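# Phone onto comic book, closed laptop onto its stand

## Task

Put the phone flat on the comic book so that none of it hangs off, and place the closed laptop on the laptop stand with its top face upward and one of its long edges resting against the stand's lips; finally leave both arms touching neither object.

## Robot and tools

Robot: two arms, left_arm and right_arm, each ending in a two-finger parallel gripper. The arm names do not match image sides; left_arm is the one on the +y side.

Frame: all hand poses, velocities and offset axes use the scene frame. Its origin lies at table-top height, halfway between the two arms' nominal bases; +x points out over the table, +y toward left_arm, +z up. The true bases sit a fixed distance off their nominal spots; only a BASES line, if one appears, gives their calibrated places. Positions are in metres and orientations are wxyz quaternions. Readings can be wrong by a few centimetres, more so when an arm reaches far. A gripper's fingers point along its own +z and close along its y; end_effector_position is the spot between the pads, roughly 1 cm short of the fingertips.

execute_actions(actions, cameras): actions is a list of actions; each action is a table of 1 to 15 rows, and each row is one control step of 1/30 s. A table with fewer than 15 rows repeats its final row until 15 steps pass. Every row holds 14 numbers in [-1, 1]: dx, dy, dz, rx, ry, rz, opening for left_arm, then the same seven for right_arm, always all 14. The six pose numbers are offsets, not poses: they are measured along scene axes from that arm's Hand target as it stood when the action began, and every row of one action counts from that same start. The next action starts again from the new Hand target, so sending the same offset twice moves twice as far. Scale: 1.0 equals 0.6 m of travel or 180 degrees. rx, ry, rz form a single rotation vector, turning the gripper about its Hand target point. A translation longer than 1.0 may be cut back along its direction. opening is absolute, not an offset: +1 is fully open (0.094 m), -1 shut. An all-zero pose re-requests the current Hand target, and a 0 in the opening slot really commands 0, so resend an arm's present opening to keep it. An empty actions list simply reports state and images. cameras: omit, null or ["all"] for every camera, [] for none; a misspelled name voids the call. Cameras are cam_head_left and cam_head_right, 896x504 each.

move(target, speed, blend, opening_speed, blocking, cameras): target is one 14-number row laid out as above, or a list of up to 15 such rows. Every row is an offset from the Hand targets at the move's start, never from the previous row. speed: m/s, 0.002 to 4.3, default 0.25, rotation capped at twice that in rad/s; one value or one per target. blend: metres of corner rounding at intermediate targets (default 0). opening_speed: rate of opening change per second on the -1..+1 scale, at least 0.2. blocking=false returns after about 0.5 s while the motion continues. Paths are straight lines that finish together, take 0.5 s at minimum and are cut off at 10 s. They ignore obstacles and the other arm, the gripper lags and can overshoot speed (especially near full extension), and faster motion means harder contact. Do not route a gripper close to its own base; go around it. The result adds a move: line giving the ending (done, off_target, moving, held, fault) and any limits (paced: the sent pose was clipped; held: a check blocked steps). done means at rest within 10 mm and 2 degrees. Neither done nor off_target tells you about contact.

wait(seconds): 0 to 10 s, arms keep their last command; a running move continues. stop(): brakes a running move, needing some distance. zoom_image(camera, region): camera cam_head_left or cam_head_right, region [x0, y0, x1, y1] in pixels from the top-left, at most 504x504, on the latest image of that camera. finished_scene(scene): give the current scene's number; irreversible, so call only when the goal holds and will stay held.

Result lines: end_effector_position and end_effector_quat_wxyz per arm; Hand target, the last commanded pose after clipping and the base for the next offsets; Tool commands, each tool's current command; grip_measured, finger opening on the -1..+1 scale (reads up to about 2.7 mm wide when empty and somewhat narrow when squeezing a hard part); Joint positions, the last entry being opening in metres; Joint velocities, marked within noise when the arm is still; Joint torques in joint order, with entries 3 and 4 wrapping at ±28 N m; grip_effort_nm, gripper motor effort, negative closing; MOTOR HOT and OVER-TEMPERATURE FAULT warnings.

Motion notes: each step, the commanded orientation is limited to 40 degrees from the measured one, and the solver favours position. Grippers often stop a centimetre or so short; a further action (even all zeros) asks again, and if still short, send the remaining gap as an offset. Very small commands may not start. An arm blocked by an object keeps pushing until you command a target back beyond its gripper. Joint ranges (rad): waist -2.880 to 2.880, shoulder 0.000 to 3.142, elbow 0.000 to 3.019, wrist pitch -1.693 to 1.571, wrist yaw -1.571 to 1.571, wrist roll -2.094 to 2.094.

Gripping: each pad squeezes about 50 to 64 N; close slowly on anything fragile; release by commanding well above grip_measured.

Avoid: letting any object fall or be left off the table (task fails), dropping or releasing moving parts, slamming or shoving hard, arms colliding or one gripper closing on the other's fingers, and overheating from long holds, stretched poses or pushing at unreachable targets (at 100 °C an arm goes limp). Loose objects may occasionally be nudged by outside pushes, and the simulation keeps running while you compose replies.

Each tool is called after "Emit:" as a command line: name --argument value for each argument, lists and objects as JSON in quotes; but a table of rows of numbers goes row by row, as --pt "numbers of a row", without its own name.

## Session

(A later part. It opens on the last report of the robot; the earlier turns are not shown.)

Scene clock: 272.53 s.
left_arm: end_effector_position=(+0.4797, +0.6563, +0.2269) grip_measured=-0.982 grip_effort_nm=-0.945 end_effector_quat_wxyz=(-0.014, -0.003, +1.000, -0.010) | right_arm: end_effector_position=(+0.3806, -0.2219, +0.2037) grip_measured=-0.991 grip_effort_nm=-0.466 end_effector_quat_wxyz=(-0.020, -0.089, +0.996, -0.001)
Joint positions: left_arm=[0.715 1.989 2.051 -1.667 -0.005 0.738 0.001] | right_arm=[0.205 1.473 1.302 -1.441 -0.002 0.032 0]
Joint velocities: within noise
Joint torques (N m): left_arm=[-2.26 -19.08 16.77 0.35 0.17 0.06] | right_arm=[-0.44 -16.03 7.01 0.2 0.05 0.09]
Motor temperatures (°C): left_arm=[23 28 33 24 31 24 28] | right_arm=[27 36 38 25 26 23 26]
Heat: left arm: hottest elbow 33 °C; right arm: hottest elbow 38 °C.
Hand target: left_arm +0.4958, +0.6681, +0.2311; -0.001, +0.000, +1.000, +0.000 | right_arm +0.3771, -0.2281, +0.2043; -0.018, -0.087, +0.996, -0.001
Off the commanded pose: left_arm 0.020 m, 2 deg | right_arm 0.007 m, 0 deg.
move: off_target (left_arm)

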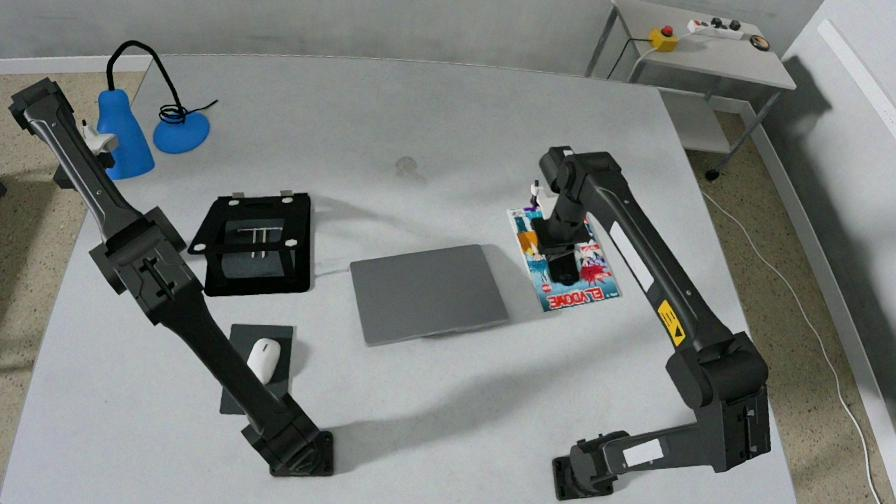

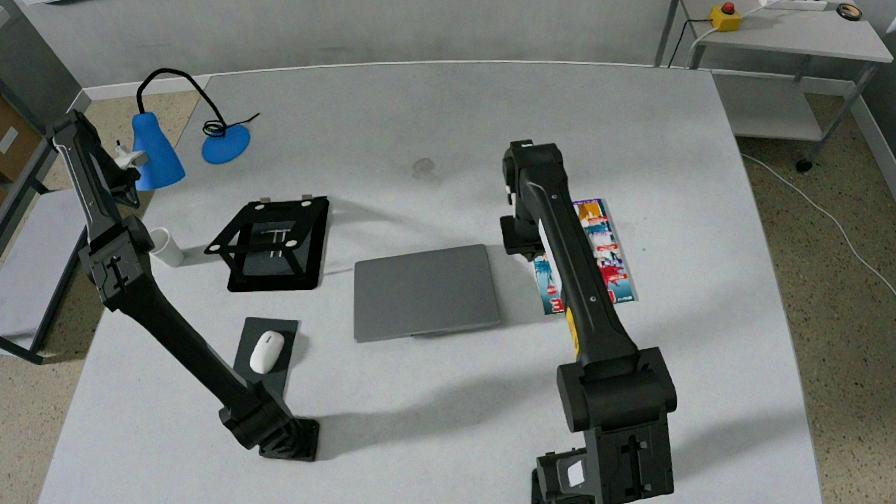

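Emit:
move --target '[-0.03,-0.2,-0.1,0,0,0,-1,0,0,0,0,0,0,-1]' --speed 0.3

Emit:
zoom_image --camera "cam_head_left" --region '[80, 80, 400, 400]'

Emit:
zoom_image --camera "cam_head_right" --region '[80, 80, 400, 400]'

Scene clock: 277.03 s.
left_arm: end_effector_position=(+0.4807, +0.5450, +0.1620) grip_measured=-0.982 grip_effort_nm=-0.950 end_effector_quat_wxyz=(-0.012, +0.008, +1.000, -0.009) | right_arm: end_effector_position=(+0.3806, -0.2219, +0.2037) grip_measured=-0.991 grip_effort_nm=-0.471 end_effector_quat_wxyz=(-0.020, -0.089, +0.996, -0.001)
Joint positions: left_arm=[0.564 1.803 1.603 -1.401 0.001 0.608 0.001] | right_arm=[0.205 1.473 1.302 -1.441 -0.002 0.032 0]
Joint velocities: within noise
Joint torques (N m): left_arm=[-1.38 -21.07 9.39 0.61 -0.03 -0.04] | right_arm=[-0.5 -15.79 7.08 0.24 0.04 0.08]
Motor temperatures (°C): left_arm=[23 28 33 24 30 24 28] | right_arm=[27 36 37 25 25 23 26]
Heat: left arm: hottest elbow 33 °C; right arm: hottest elbow 37 °C.
Hand target: left_arm +0.4778, +0.5480, +0.1712; -0.001, +0.000, +1.000, +0.000 | right_arm +0.3771, -0.2281, +0.2043; -0.018, -0.087, +0.996, -0.001
Off the commanded pose: left_arm 0.010 m, 2 deg | right_arm 0.007 m, 0 deg.
move: done

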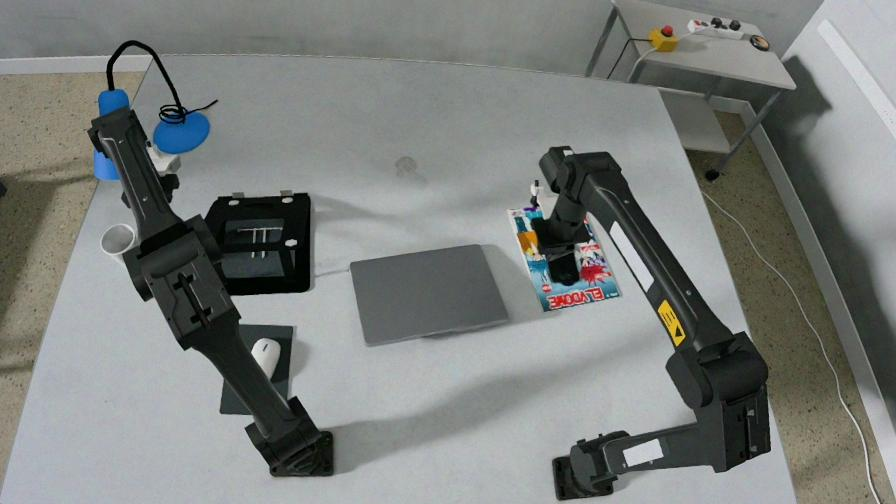

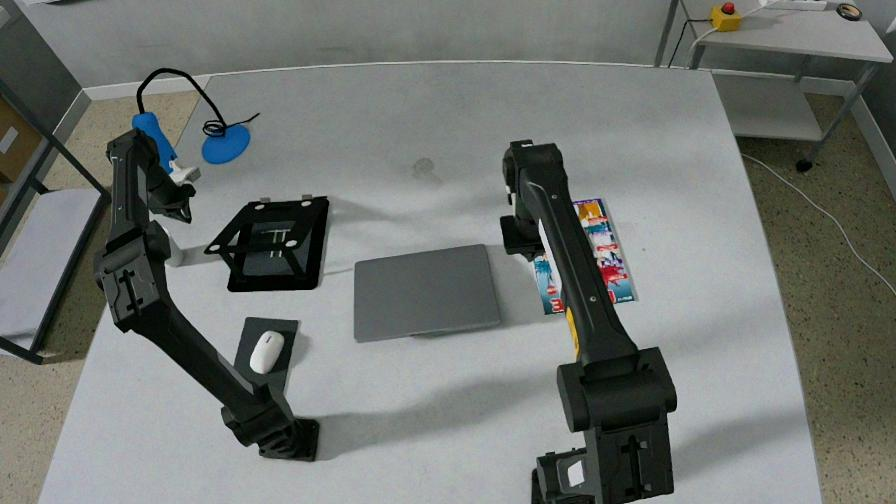

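Scaled by 1.575.

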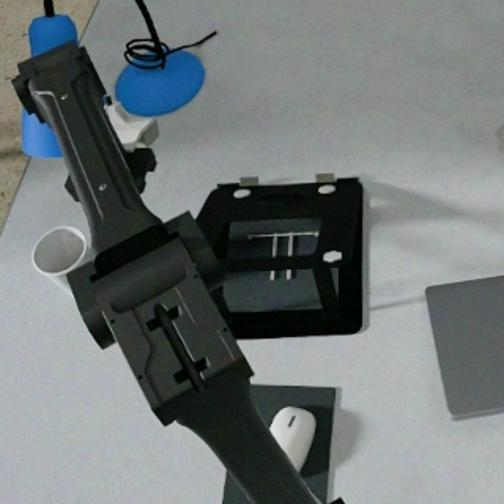

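Scaled by 1.575.

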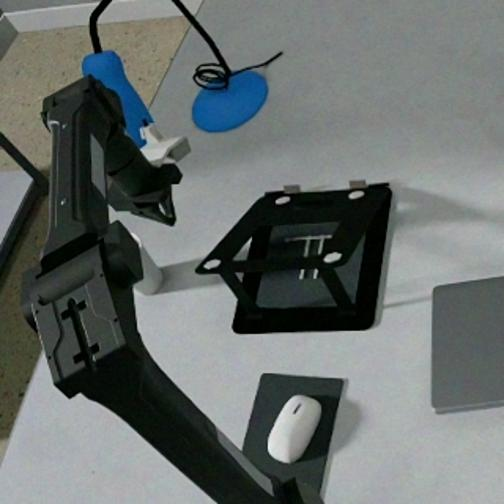

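Emit:
move --pt "0 0 0.13 0 0 0 -1 0.1 0.02 0 0 0 0 -1" --pt "-0.24 -0.6 0.13 0 0 0 -1 0.1 0.04 -0.2 0 0 0 -1" --pt "-0.24 -0.6 -0.248 0 0 0 -1 0.1 0.05 -0.299 0 0 0 -1" --speed '[0.3,0.4,0.2]' --cameras '["cam_head_left"]'

Emit:
move --target '[0.0,-0.21,0,0,0,0,-1,0,0.205,0,0,0,0,-1]' --speed 0.08

Emit:
zoom_image --camera "cam_head_left" --region '[300, 150, 620, 470]'

Scene clock: 297.87 s.
left_arm: end_effector_position=(+0.3348, +0.1923, +0.0265) grip_measured=-0.982 grip_effort_nm=-0.950 end_effector_quat_wxyz=(-0.001, -0.003, +1.000, -0.002) | right_arm: end_effector_position=(+0.4427, -0.2036, +0.0401) grip_measured=-0.991 grip_effort_nm=-0.476 end_effector_quat_wxyz=(-0.006, -0.084, +0.996, +0.000)
Joint positions: left_arm=[-0.19 1.372 0.683 -0.883 0.004 -0.168 0.001] | right_arm=[0.216 1.767 1.207 -1.022 -0.002 0.053 0]
Joint velocities: within noise
Joint torques (N m): left_arm=[-3.37 -9.05 7.83 0.91 -0.18 -0.08] | right_arm=[1.26 -15.97 6.23 0.49 0 0.22]
Motor temperatures (°C): left_arm=[23 29 33 24 28 24 28] | right_arm=[27 36 36 25 24 23 26]
Heat: left arm: hottest elbow 33 °C; right arm: hottest shoulder 36 °C.
Hand target: left_arm +0.3338, +0.1882, +0.0223; -0.001, +0.000, +1.000, +0.000 | right_arm +0.4370, -0.1983, +0.0247; -0.018, -0.086, +0.996, -0.001
Off the commanded pose: left_arm 0.006 m, 0 deg | right_arm 0.017 m, 1 deg.
move: off_target (right_arm)
Images, in order (width x height): cam_head_left 896x504.

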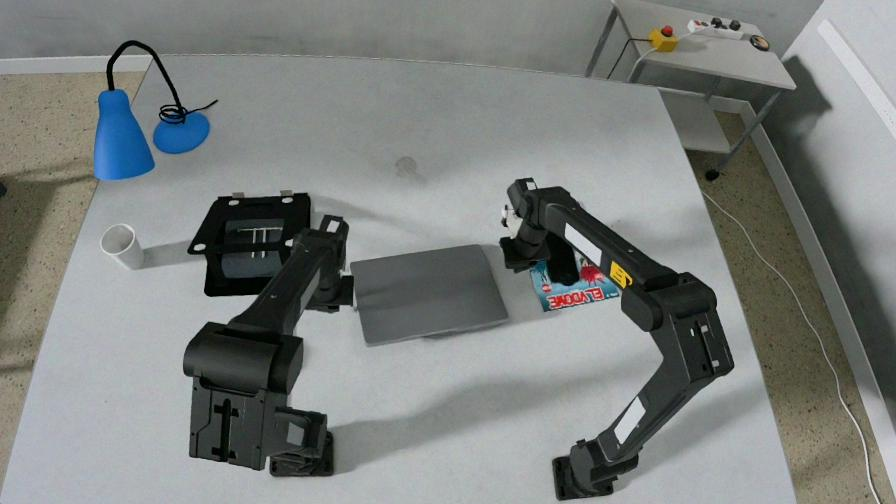

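Scene clock: 300.20 s.
left_arm: end_effector_position=(+0.2876, +0.1294, +0.0124) grip_measured=-0.982 grip_effort_nm=-0.945 end_effector_quat_wxyz=(-0.050, -0.048, +0.996, +0.059) | right_arm: end_effector_position=(+0.4591, -0.1388, +0.0415) grip_measured=-0.992 grip_effort_nm=-0.462 end_effector_quat_wxyz=(+0.013, -0.045, +0.999, -0.022)
Joint positions: left_arm=[-0.477 1.43 0.683 -0.969 -0.056 -0.549 0.001] | right_arm=[0.348 1.828 1.3 -1.031 0.05 0.264 0]
Joint velocities: within noise
Joint torques (N m): left_arm=[-8.06 -7.71 16.73 2.54 2.25 0.16] | right_arm=[7.82 -15.85 8.8 -0.72 -1.89 0.36]
Motor temperatures (°C): left_arm=[23 29 34 24 29 24 28] | right_arm=[27 35 36 25 25 23 26]
Heat: left arm: hottest elbow 34 °C; right arm: hottest elbow 36 °C.
Hand target: left_arm +0.3338, +0.0622, +0.0223; -0.001, +0.000, +1.000, +0.000 | right_arm +0.4369, -0.0752, +0.0247; -0.018, -0.086, +0.996, -0.001
Off the commanded pose: left_arm 0.082 m, 10 deg | right_arm 0.069 m, 6 deg.
move: off_target (left_arm, right_arm)

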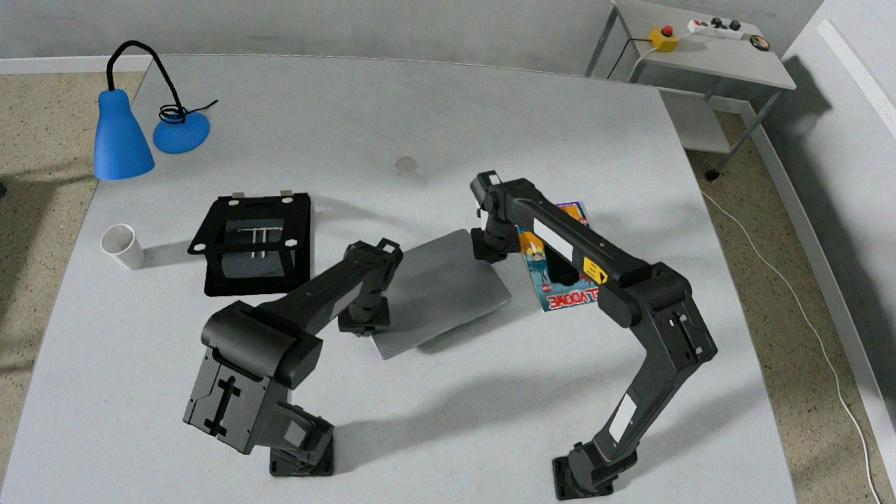

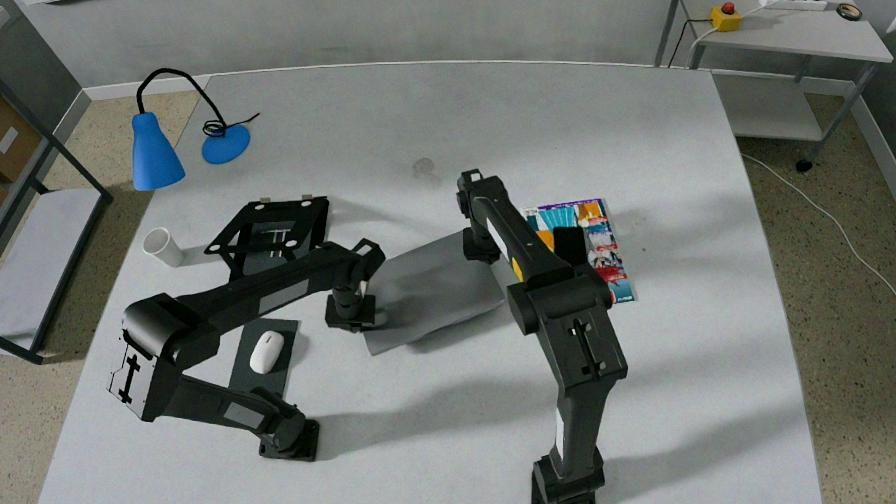

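Scaled by 1.575.

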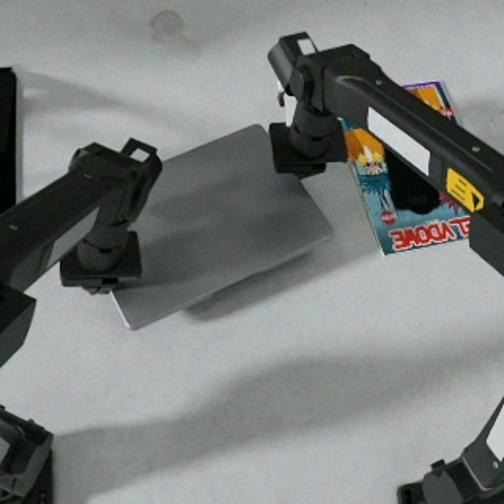

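Emit:
move --pt "-0.04 0.23 0.01 0 0 0 -1 0.02 -0.19 0 0 0 0 -1" --pt "-0.273 0.213 0.01 0 0 0 -1 0.255 -0.158 0 0 0 0 -1" --pt "-0.273 -0.02 0.01 0 0 0 -1 0.255 0.075 0 0 0 0 -1" --speed '[0.15,0.25,0.2]'

Emit:
zoom_image --camera "cam_head_left" --region '[300, 150, 620, 470]'

Scene clock: 323.43 s.
left_arm: end_effector_position=(+0.1549, +0.0750, +0.0154) grip_measured=-0.982 grip_effort_nm=-0.935 end_effector_quat_wxyz=(-0.019, -0.003, +1.000, +0.021) | right_arm: end_effector_position=(+0.5742, -0.0339, +0.0260) grip_measured=-0.992 grip_effort_nm=-0.466 end_effector_quat_wxyz=(-0.024, -0.093, +0.995, -0.003)
Joint positions: left_arm=[-0.955 1.146 0.457 -0.938 0.006 -0.932 0.001] | right_arm=[0.421 2.241 1.939 -1.317 -0.01 0.241 0]
Joint velocities: within noise
Joint torques (N m): left_arm=[-2.73 -5.07 13.07 0.57 -0.19 -0.14] | right_arm=[0.09 -23.71 12.14 -0.21 0.05 0.23]
Motor temperatures (°C): left_arm=[23 28 36 24 34 24 29] | right_arm=[27 35 38 25 29 23 26]
Heat: left arm: hottest elbow 36 °C; right arm: hottest elbow 38 °C.
Hand target: left_arm +0.1699, +0.0502, +0.0283; -0.001, +0.000, +1.000, +0.000 | right_arm +0.5899, -0.0302, +0.0247; -0.018, -0.086, +0.996, -0.001
Off the commanded pose: left_arm 0.032 m, 3 deg | right_arm 0.016 m, 1 deg.
move: off_target (left_arm, right_arm)

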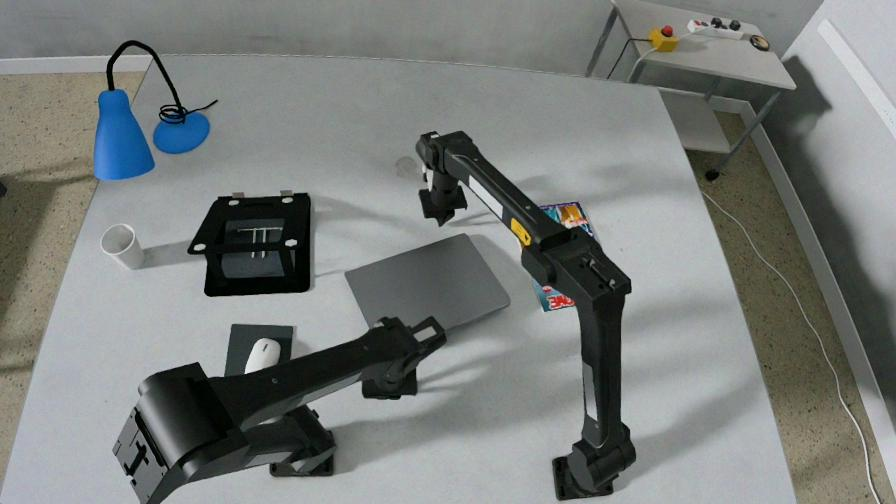

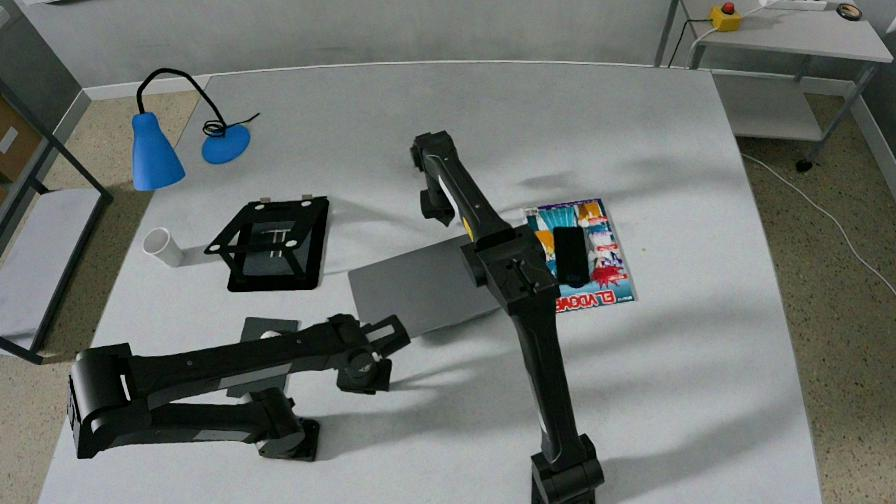

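Scaled by 1.575.

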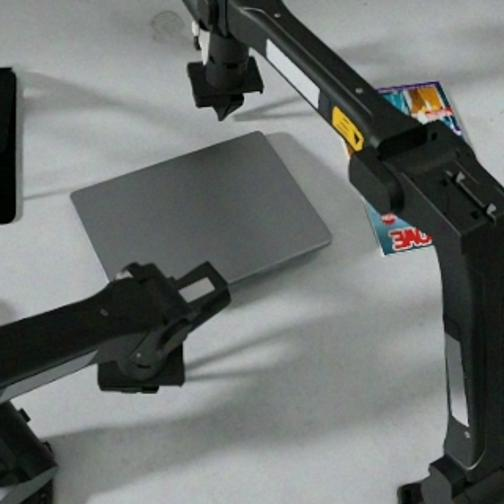

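Emit:
move --pt "0.06 0 0 0 0 0 -1 0 -0.05 0 0 0 0 -1" --pt "0.167 0 0 0 0 0 -1 -0.13 -0.05 0 0 0 0 -1" --speed 0.1

Emit:
zoom_image --camera "cam_head_left" --region '[300, 150, 620, 470]'

Scene clock: 330.77 s.
left_arm: end_effector_position=(+0.2364, +0.0711, +0.0152) grip_measured=-0.982 grip_effort_nm=-0.940 end_effector_quat_wxyz=(-0.029, +0.001, +0.999, +0.024) | right_arm: end_effector_position=(+0.5197, -0.0665, +0.0207) grip_measured=-0.992 grip_effort_nm=-0.466 end_effector_quat_wxyz=(-0.020, -0.083, +0.996, -0.002)
Joint positions: left_arm=[-0.722 1.341 0.612 -0.917 0.001 -0.692 0.001] | right_arm=[0.41 2.075 1.634 -1.169 -0.009 0.248 0]
Joint velocities: within noise
Joint torques (N m): left_arm=[0.26 -8.29 14.13 0.88 -0.09 0.11] | right_arm=[1.38 -25.23 6.02 0.23 -0.02 0.2]
Motor temperatures (°C): left_arm=[23 27 36 24 32 24 29] | right_arm=[27 37 39 25 27 23 26]
Heat: left arm: hottest elbow 36 °C; right arm: hottest elbow 39 °C.
Hand target: left_arm +0.2701, +0.0503, +0.0282; -0.001, +0.000, +1.000, +0.000 | right_arm +0.5121, -0.0603, +0.0248; -0.018, -0.086, +0.996, -0.001
Off the commanded pose: left_arm 0.042 m, 4 deg | right_arm 0.011 m, 0 deg.
move: off_target (left_arm, right_arm)

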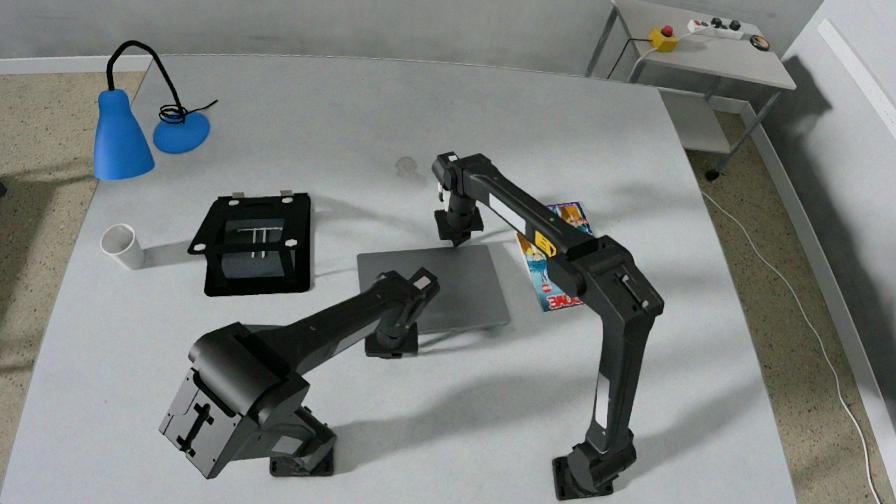

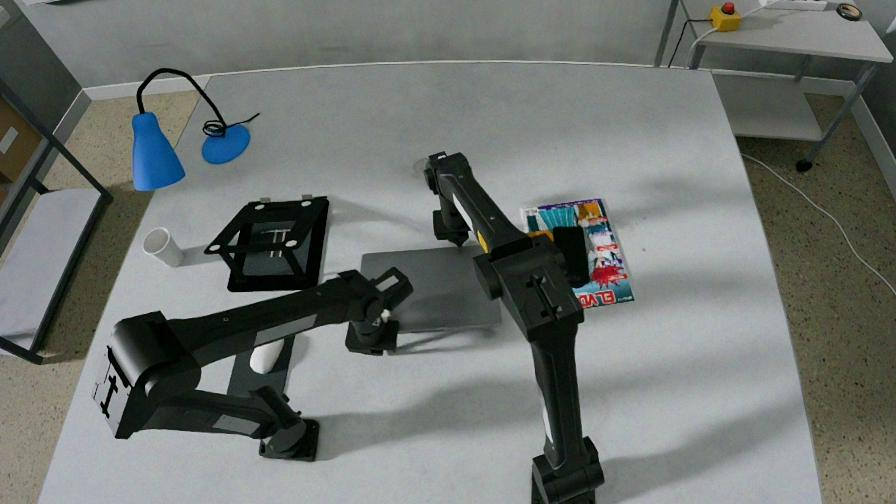

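Scaled by 1.575.

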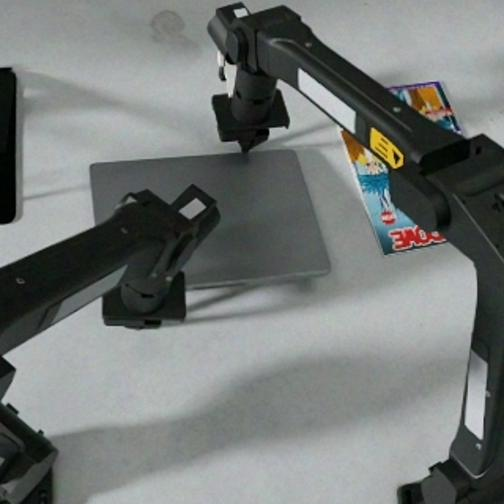

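Emit:
move --pt "-0.117 0 0 0 0 0 -1 0.05 0 0 0 0 0 -1" --pt "-0.117 0.283 0 0 0 0.533 -0.15 0.05 -0.267 0.02 0 0 0.478 -0.15" --pt "0.153 0.267 -0.007 0 0 0.533 -0.15 -0.18 -0.267 -0.002 0 0 0.478 -0.15" --speed '[0.15,0.3,0.25]' --cameras '["cam_head_left"]'

Emit:
zoom_image --camera "cam_head_left" --region '[300, 150, 620, 470]'

Scene clock: 349.37 s.
left_arm: end_effector_position=(+0.3331, +0.2087, +0.0129) grip_measured=-0.152 grip_effort_nm=0.129 end_effector_quat_wxyz=(+0.016, +0.741, -0.671, -0.020) | right_arm: end_effector_position=(+0.4073, -0.2247, +0.0202) grip_measured=-0.151 grip_effort_nm=0.066 end_effector_quat_wxyz=(+0.019, +0.742, -0.670, +0.009)
Joint positions: left_arm=[-0.138 1.425 0.688 -0.885 0.003 -1.778 0.04] | right_arm=[0.202 1.716 1.072 -0.947 0.036 -1.466 0.04]
Joint velocities: within noise
Joint torques (N m): left_arm=[-0.79 -9.58 12.56 0.59 -0.15 0.1] | right_arm=[1.08 -18.2 5.48 0.39 -0.04 0.24]
Motor temperatures (°C): left_arm=[23 27 37 24 30 24 29] | right_arm=[27 37 37 25 26 23 26]
Heat: left arm: hottest elbow 37 °C; right arm: hottest shoulder 37 °C.
Hand target: left_arm +0.3620, +0.2104, +0.0242; +0.001, +0.743, -0.669, +0.001 | right_arm +0.4041, -0.2205, +0.0236; +0.013, +0.743, -0.669, +0.013
Off the commanded pose: left_arm 0.031 m, 3 deg | right_arm 0.006 m, 1 deg.
move: off_target (left_arm)
Images, in order (width x height): cam_head_left 896x504.

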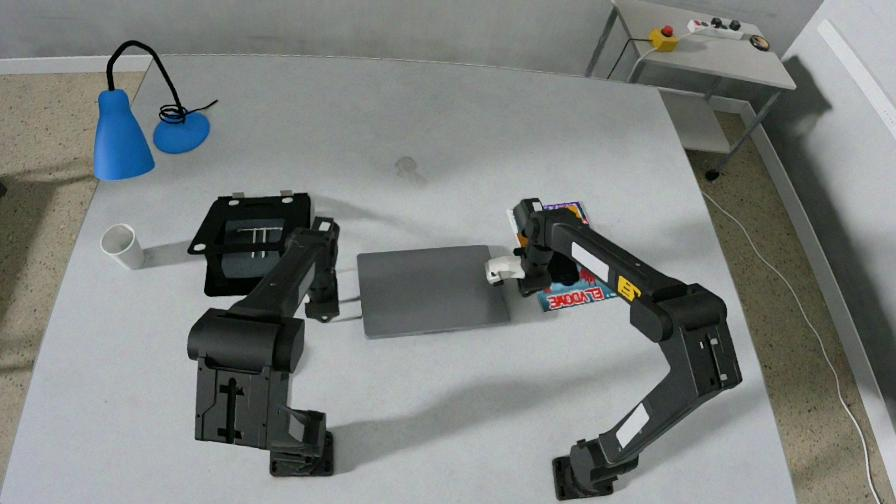

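Scaled by 1.575.

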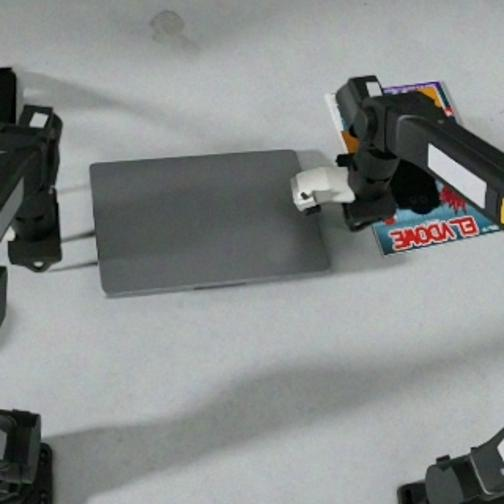

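Emit:
move --pt "0.02 -0.06 0.008 0 0 0 -0.15 0 0.06 0 0 0 0 -0.15" --pt "0.02 -0.2 0.008 0 0 0 -0.15 0 0.184 0 0 0 0 -0.15" --speed 0.08 --cameras '["cam_head_left"]'

Emit:
zoom_image --camera "cam_head_left" --region '[300, 150, 620, 470]'

Scene clock: 356.27 s.
left_arm: end_effector_position=(+0.3422, +0.1493, +0.0179) grip_measured=-0.152 grip_effort_nm=0.125 end_effector_quat_wxyz=(-0.007, +0.752, -0.657, -0.049) | right_arm: end_effector_position=(+0.3938, -0.1760, +0.0246) grip_measured=-0.151 grip_effort_nm=0.066 end_effector_quat_wxyz=(+0.043, +0.727, -0.685, +0.031)
Joint positions: left_arm=[-0.346 1.487 0.77 -0.939 -0.051 -2.025 0.04] | right_arm=[0.338 1.723 1.092 -0.989 0.094 -1.285 0.04]
Joint velocities: within noise
Joint torques (N m): left_arm=[-8.64 -8.82 15.28 0.88 2.13 -0.62] | right_arm=[7.41 -13.57 11.06 0.35 -2.15 0.6]
Motor temperatures (°C): left_arm=[23 27 37 24 30 24 28] | right_arm=[27 37 37 25 26 23 26]
Heat: left arm: hottest elbow 37 °C; right arm: hottest shoulder 37 °C.
Hand target: left_arm +0.3740, +0.0905, +0.0289; +0.001, +0.743, -0.669, +0.001 | right_arm +0.4040, -0.1100, +0.0236; +0.013, +0.743, -0.669, +0.013
Off the commanded pose: left_arm 0.068 m, 6 deg | right_arm 0.067 m, 5 deg.
move: off_target (left_arm, right_arm)
Images, in order (width x height): cam_head_left 896x504.

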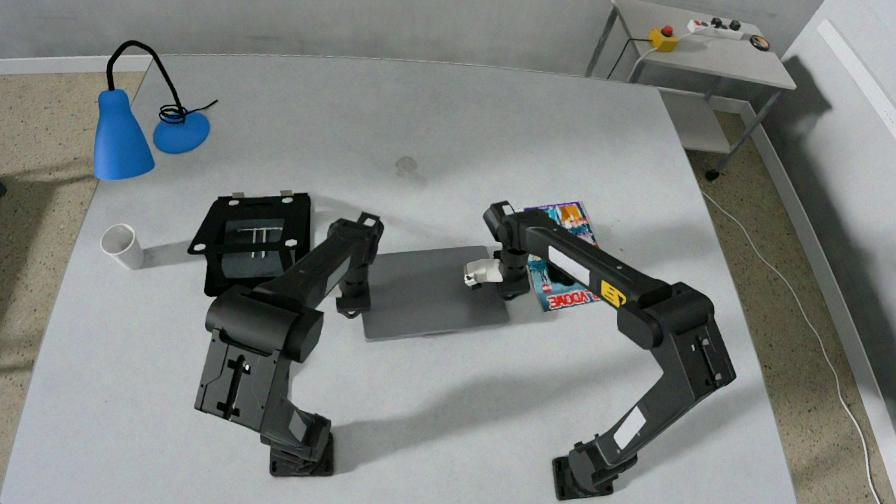

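Scaled by 1.575.

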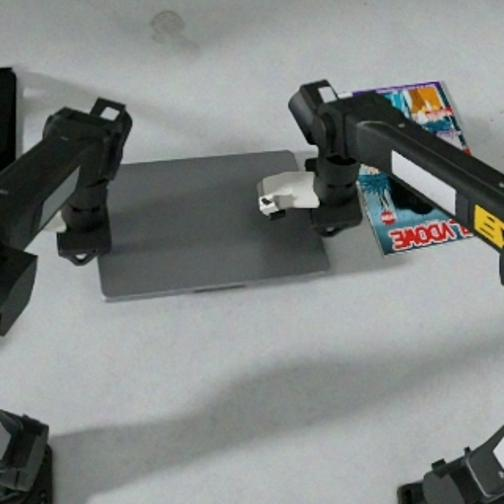

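Emit:
move --pt "0 -0.06 0.0 0 0 0 -0.15 0 0.06 0 0 0 0 -0.15" --pt "0 -0.06 0.18 0 0 0 -0.15 0 0.06 0.18 0 0 0 -0.15" --speed 0.1

Emit:
zoom_image --camera "cam_head_left" --region '[300, 150, 620, 470]'

Scene clock: 360.50 s.
left_arm: end_effector_position=(+0.3362, +0.0958, +0.0534) grip_measured=-0.152 grip_effort_nm=0.115 end_effector_quat_wxyz=(+0.024, +0.740, -0.671, -0.049) | right_arm: end_effector_position=(+0.3904, -0.1008, +0.0607) grip_measured=-0.151 grip_effort_nm=0.061 end_effector_quat_wxyz=(+0.033, +0.740, -0.672, +0.004)
Joint positions: left_arm=[-0.467 1.469 0.867 -1.077 0.017 -2.107 0.04] | right_arm=[0.469 1.732 1.22 -1.117 0.031 -1.193 0.04]
Joint velocities: within noise
Joint torques (N m): left_arm=[-0.62 -10.7 7.56 0.08 -0.17 -0.02] | right_arm=[0.15 -17.73 6.57 0.18 0.02 0.11]
Motor temperatures (°C): left_arm=[23 27 37 24 32 24 28] | right_arm=[27 37 37 25 28 23 25]
Heat: left arm: hottest elbow 37 °C; right arm: hottest shoulder 37 °C.
Hand target: left_arm +0.3339, +0.1023, +0.0485; +0.025, +0.744, -0.665, -0.058 (not the last commanded pose) | right_arm +0.3896, -0.1032, +0.0580; +0.034, +0.740, -0.671, +0.004 (not the last commanded pose)
Off the commanded pose: left_arm 0.101 m, 6 deg | right_arm 0.077 m, 3 deg.
move: held (left_arm, right_arm; a check stopped the path); path passed 1 of 2 targets; limits=held
pose unreachable (left arm): on one or more control steps of this call, first in action 0 (counted from 0), this arm could not follow its commanded pose, so it was not sent that pose on those steps. It may still have moved: this result reports where it is.
cause: moving toward the commanded pose would bring a part of the arm too close to another arm (this arm's wrist (the part past joint 4) and the right arm's wrist (the part past joint 4), along the way the arms are being sent, or toward where that arm still pushes).
pose unreachable (right arm): on one or more control steps of this call, first in action 0 (counted from 0), this arm could not follow its commanded pose, so it was not sent that pose on those steps. It may still have moved: this result reports where it is.
cause: moving toward the commanded pose would bring a part of the arm too close to another arm (this arm's wrist (the part past joint 4) and the left arm's wrist (the part past joint 4), at the place that arm is still heading or pushing toward).

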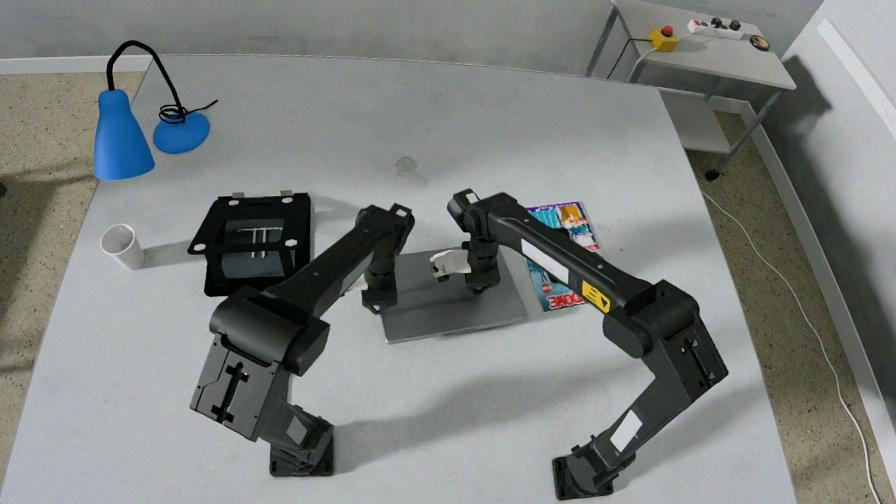

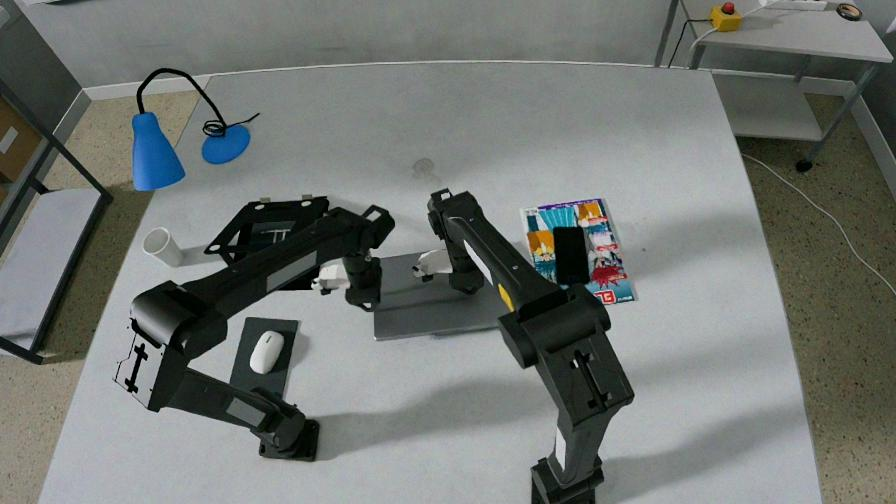

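Scaled by 1.575.

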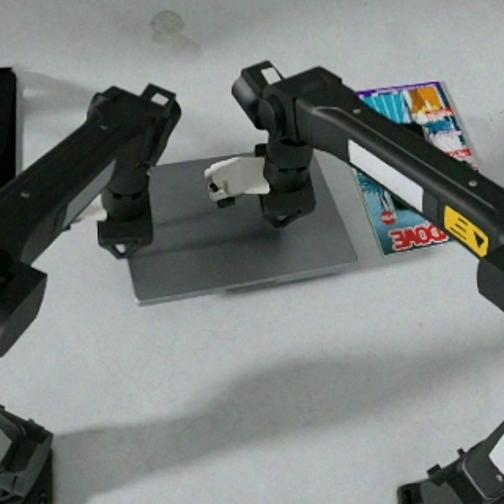

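Emit:
move --pt "-0.02 0.08 0.12 0 0 0 -0.15 0.02 -0.08 0.12 0 0 0 -0.15" --pt "0 0.35 0.25 0 0 0 1 0.02 -0.25 0.25 0 0 0 1" --speed 0.25

Emit:
zoom_image --camera "cam_head_left" --region '[370, 240, 540, 350]'

Emit:
zoom_image --camera "cam_head_left" --region '[370, 300, 450, 350]'

Emit:
zoom_image --camera "cam_head_right" --region '[370, 300, 530, 350]'

Scene clock: 368.87 s.
left_arm: end_effector_position=(+0.3143, +0.3049, +0.1770) grip_measured=+0.997 grip_effort_nm=0.129 end_effector_quat_wxyz=(+0.043, +0.740, -0.667, -0.074) | right_arm: end_effector_position=(+0.3844, -0.2525, +0.1844) grip_measured=+0.998 grip_effort_nm=0.066 end_effector_quat_wxyz=(+0.056, +0.741, -0.669, -0.012)
Joint positions: left_arm=[0.15 1.227 0.987 -1.49 -0.065 -1.501 0.094] | right_arm=[0.154 1.518 1.297 -1.453 0.052 -1.51 0.094]
Joint velocities: within noise
Joint torques (N m): left_arm=[-0.15 -8.47 15.87 -0.43 -0.05 0.07] | right_arm=[-0.21 -15.56 12.14 -0.4 -0.08 0.08]
Motor temperatures (°C): left_arm=[23 26 36 24 31 24 28] | right_arm=[27 37 37 25 27 23 25]
Heat: left arm: hottest elbow 36 °C; right arm: hottest shoulder 37 °C.
Hand target: left_arm +0.3340, +0.3122, +0.1985; +0.025, +0.744, -0.666, -0.058 | right_arm +0.4017, -0.2531, +0.2080; +0.034, +0.741, -0.671, +0.004
Off the commanded pose: left_arm 0.030 m, 3 deg | right_arm 0.029 m, 3 deg.
move: off_target (left_arm, right_arm); target 2's new opening was sent with left_arm's hand 0.030 m and 3 deg from that target

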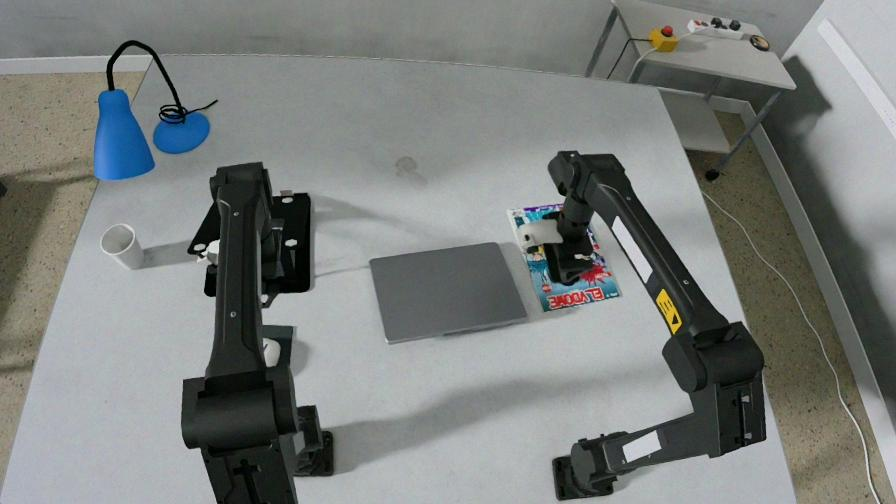

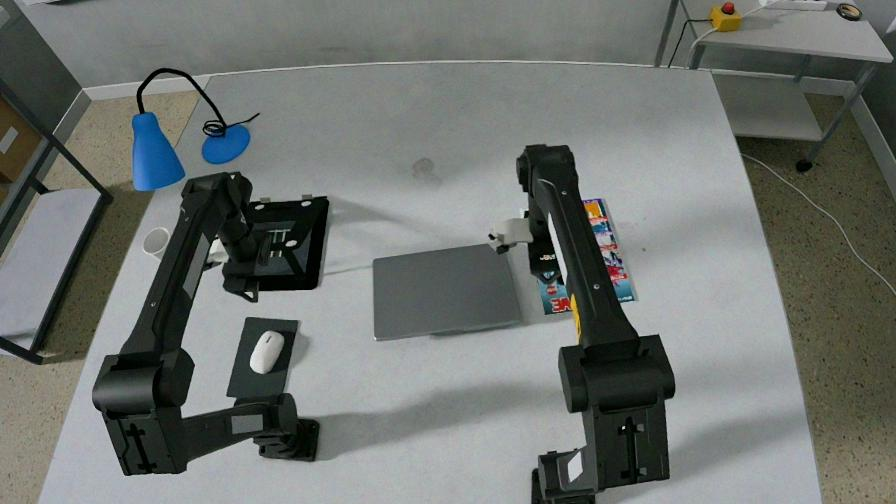

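Scaled by 2.965.

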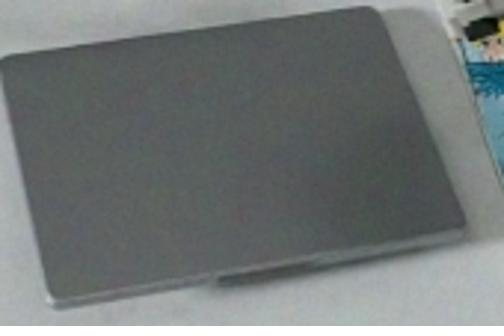

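Scaled by 6.300.

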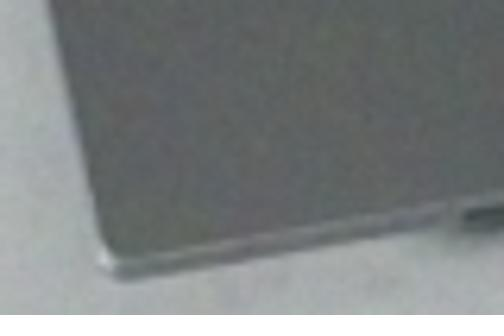

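Scaled by 3.150.

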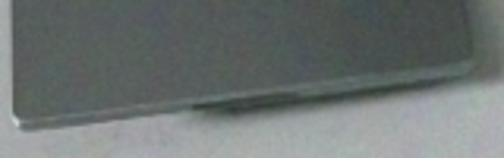

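Emit:
zoom_image --camera "cam_head_left" --region '[430, 280, 540, 345]'

Emit:
zoom_image --camera "cam_head_right" --region '[430, 280, 540, 345]'

Emit:
zoom_image --camera "cam_head_right" --region '[205, 210, 275, 310]'

Scaled by 4.582.

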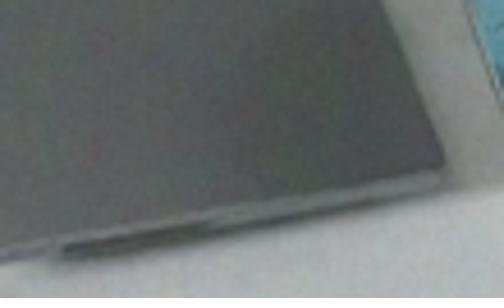

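Scaled by 4.582.

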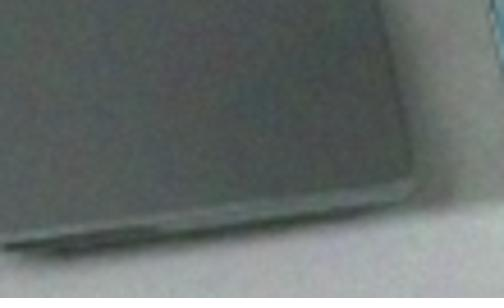

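Scaled by 5.040.

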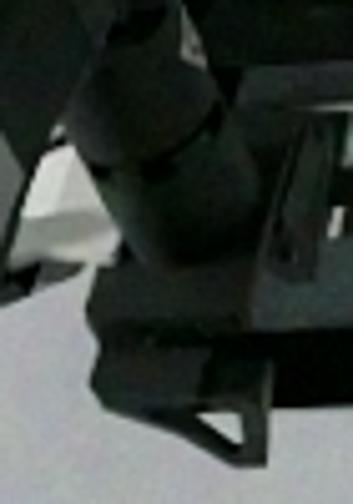

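Emit:
move --pt "0.005 -0.254 -0.164 -0.0105 -0.039 0.037 -0.15 0.074 0.03 -0.2 0.0185 -0.0115 0.041 -0.15" --pt "0.005 -0.254 -0.294 -0.0105 -0.039 0.037 -0.15 0.074 0.03 -0.333 0.0185 -0.0115 0.041 -0.15" --pt "0.06 -0.42 -0.294 -0.0105 -0.039 0.037 -0.15 0.03 0.15 -0.333 0.0185 -0.0115 0.041 -0.15" --speed '[0.25,0.15,0.08]'

Emit:
zoom_image --camera "cam_head_left" --region '[330, 200, 590, 380]'

Scene clock: 407.77 s.
left_arm: end_effector_position=(+0.3361, +0.1101, +0.0124) grip_measured=-0.148 grip_effort_nm=-0.071 end_effector_quat_wxyz=(+0.034, +0.758, -0.651, -0.032) | right_arm: end_effector_position=(+0.4388, -0.2059, +0.0172) grip_measured=-0.149 grip_effort_nm=-0.071 end_effector_quat_wxyz=(+0.008, +0.770, -0.637, +0.020)
Joint positions: left_arm=[-0.415 1.516 0.785 -0.922 0.043 -2.106 0.04] | right_arm=[0.228 1.779 1.152 -0.931 0.041 -1.526 0.04]
Joint velocities: within noise
Joint torques (N m): left_arm=[-6.42 -8.47 15.66 1.31 1.46 0.05] | right_arm=[5.95 -17.85 4.89 0.46 -1.38 0.49]
Motor temperatures (°C): left_arm=[23 26 41 24 29 24 28] | right_arm=[27 36 39 25 26 23 25]
Heat: left arm: hottest elbow 41 °C; right arm: hottest elbow 39 °C.
Hand target: left_arm +0.3700, +0.0602, +0.0222; +0.000, +0.783, -0.622, +0.001 | right_arm +0.4198, -0.1631, +0.0084; +0.000, +0.783, -0.622, +0.000
Off the commanded pose: left_arm 0.061 m, 7 deg | right_arm 0.048 m, 3 deg.
joint sent to its limit (left arm) — joint 6 (wrist roll), lower limit. The joint targets are off in position and orientation.
move: off_target (left_arm, right_arm)

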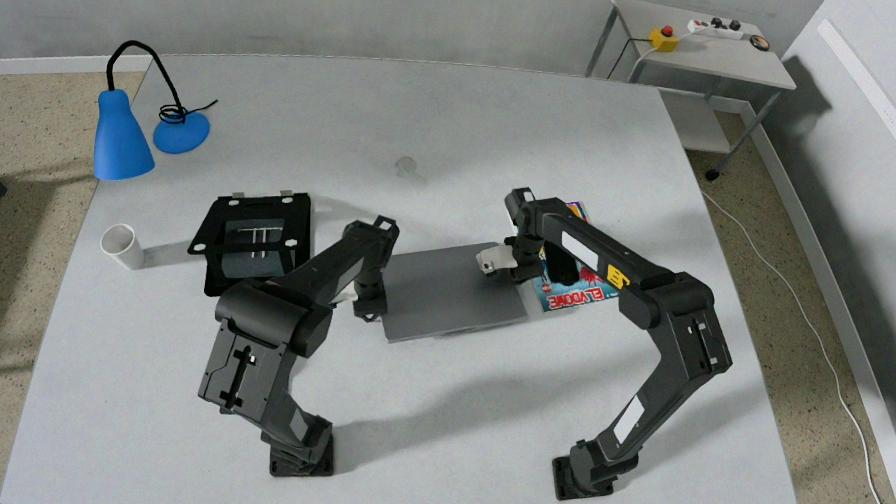

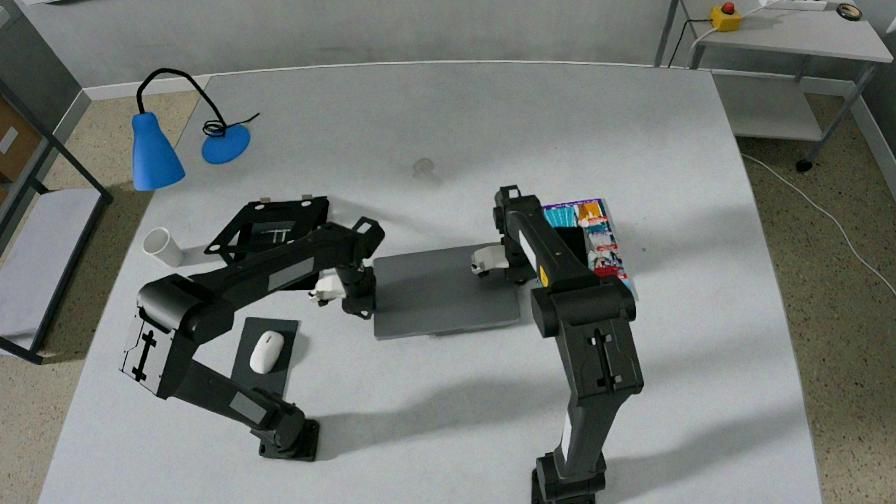

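Scaled by 1.938.

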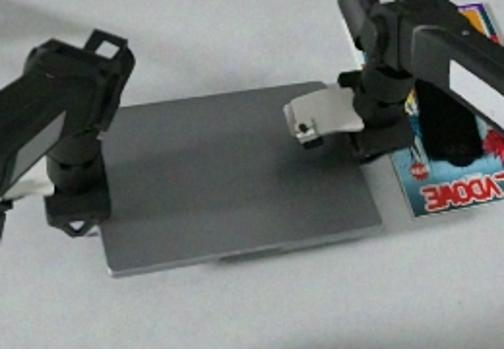

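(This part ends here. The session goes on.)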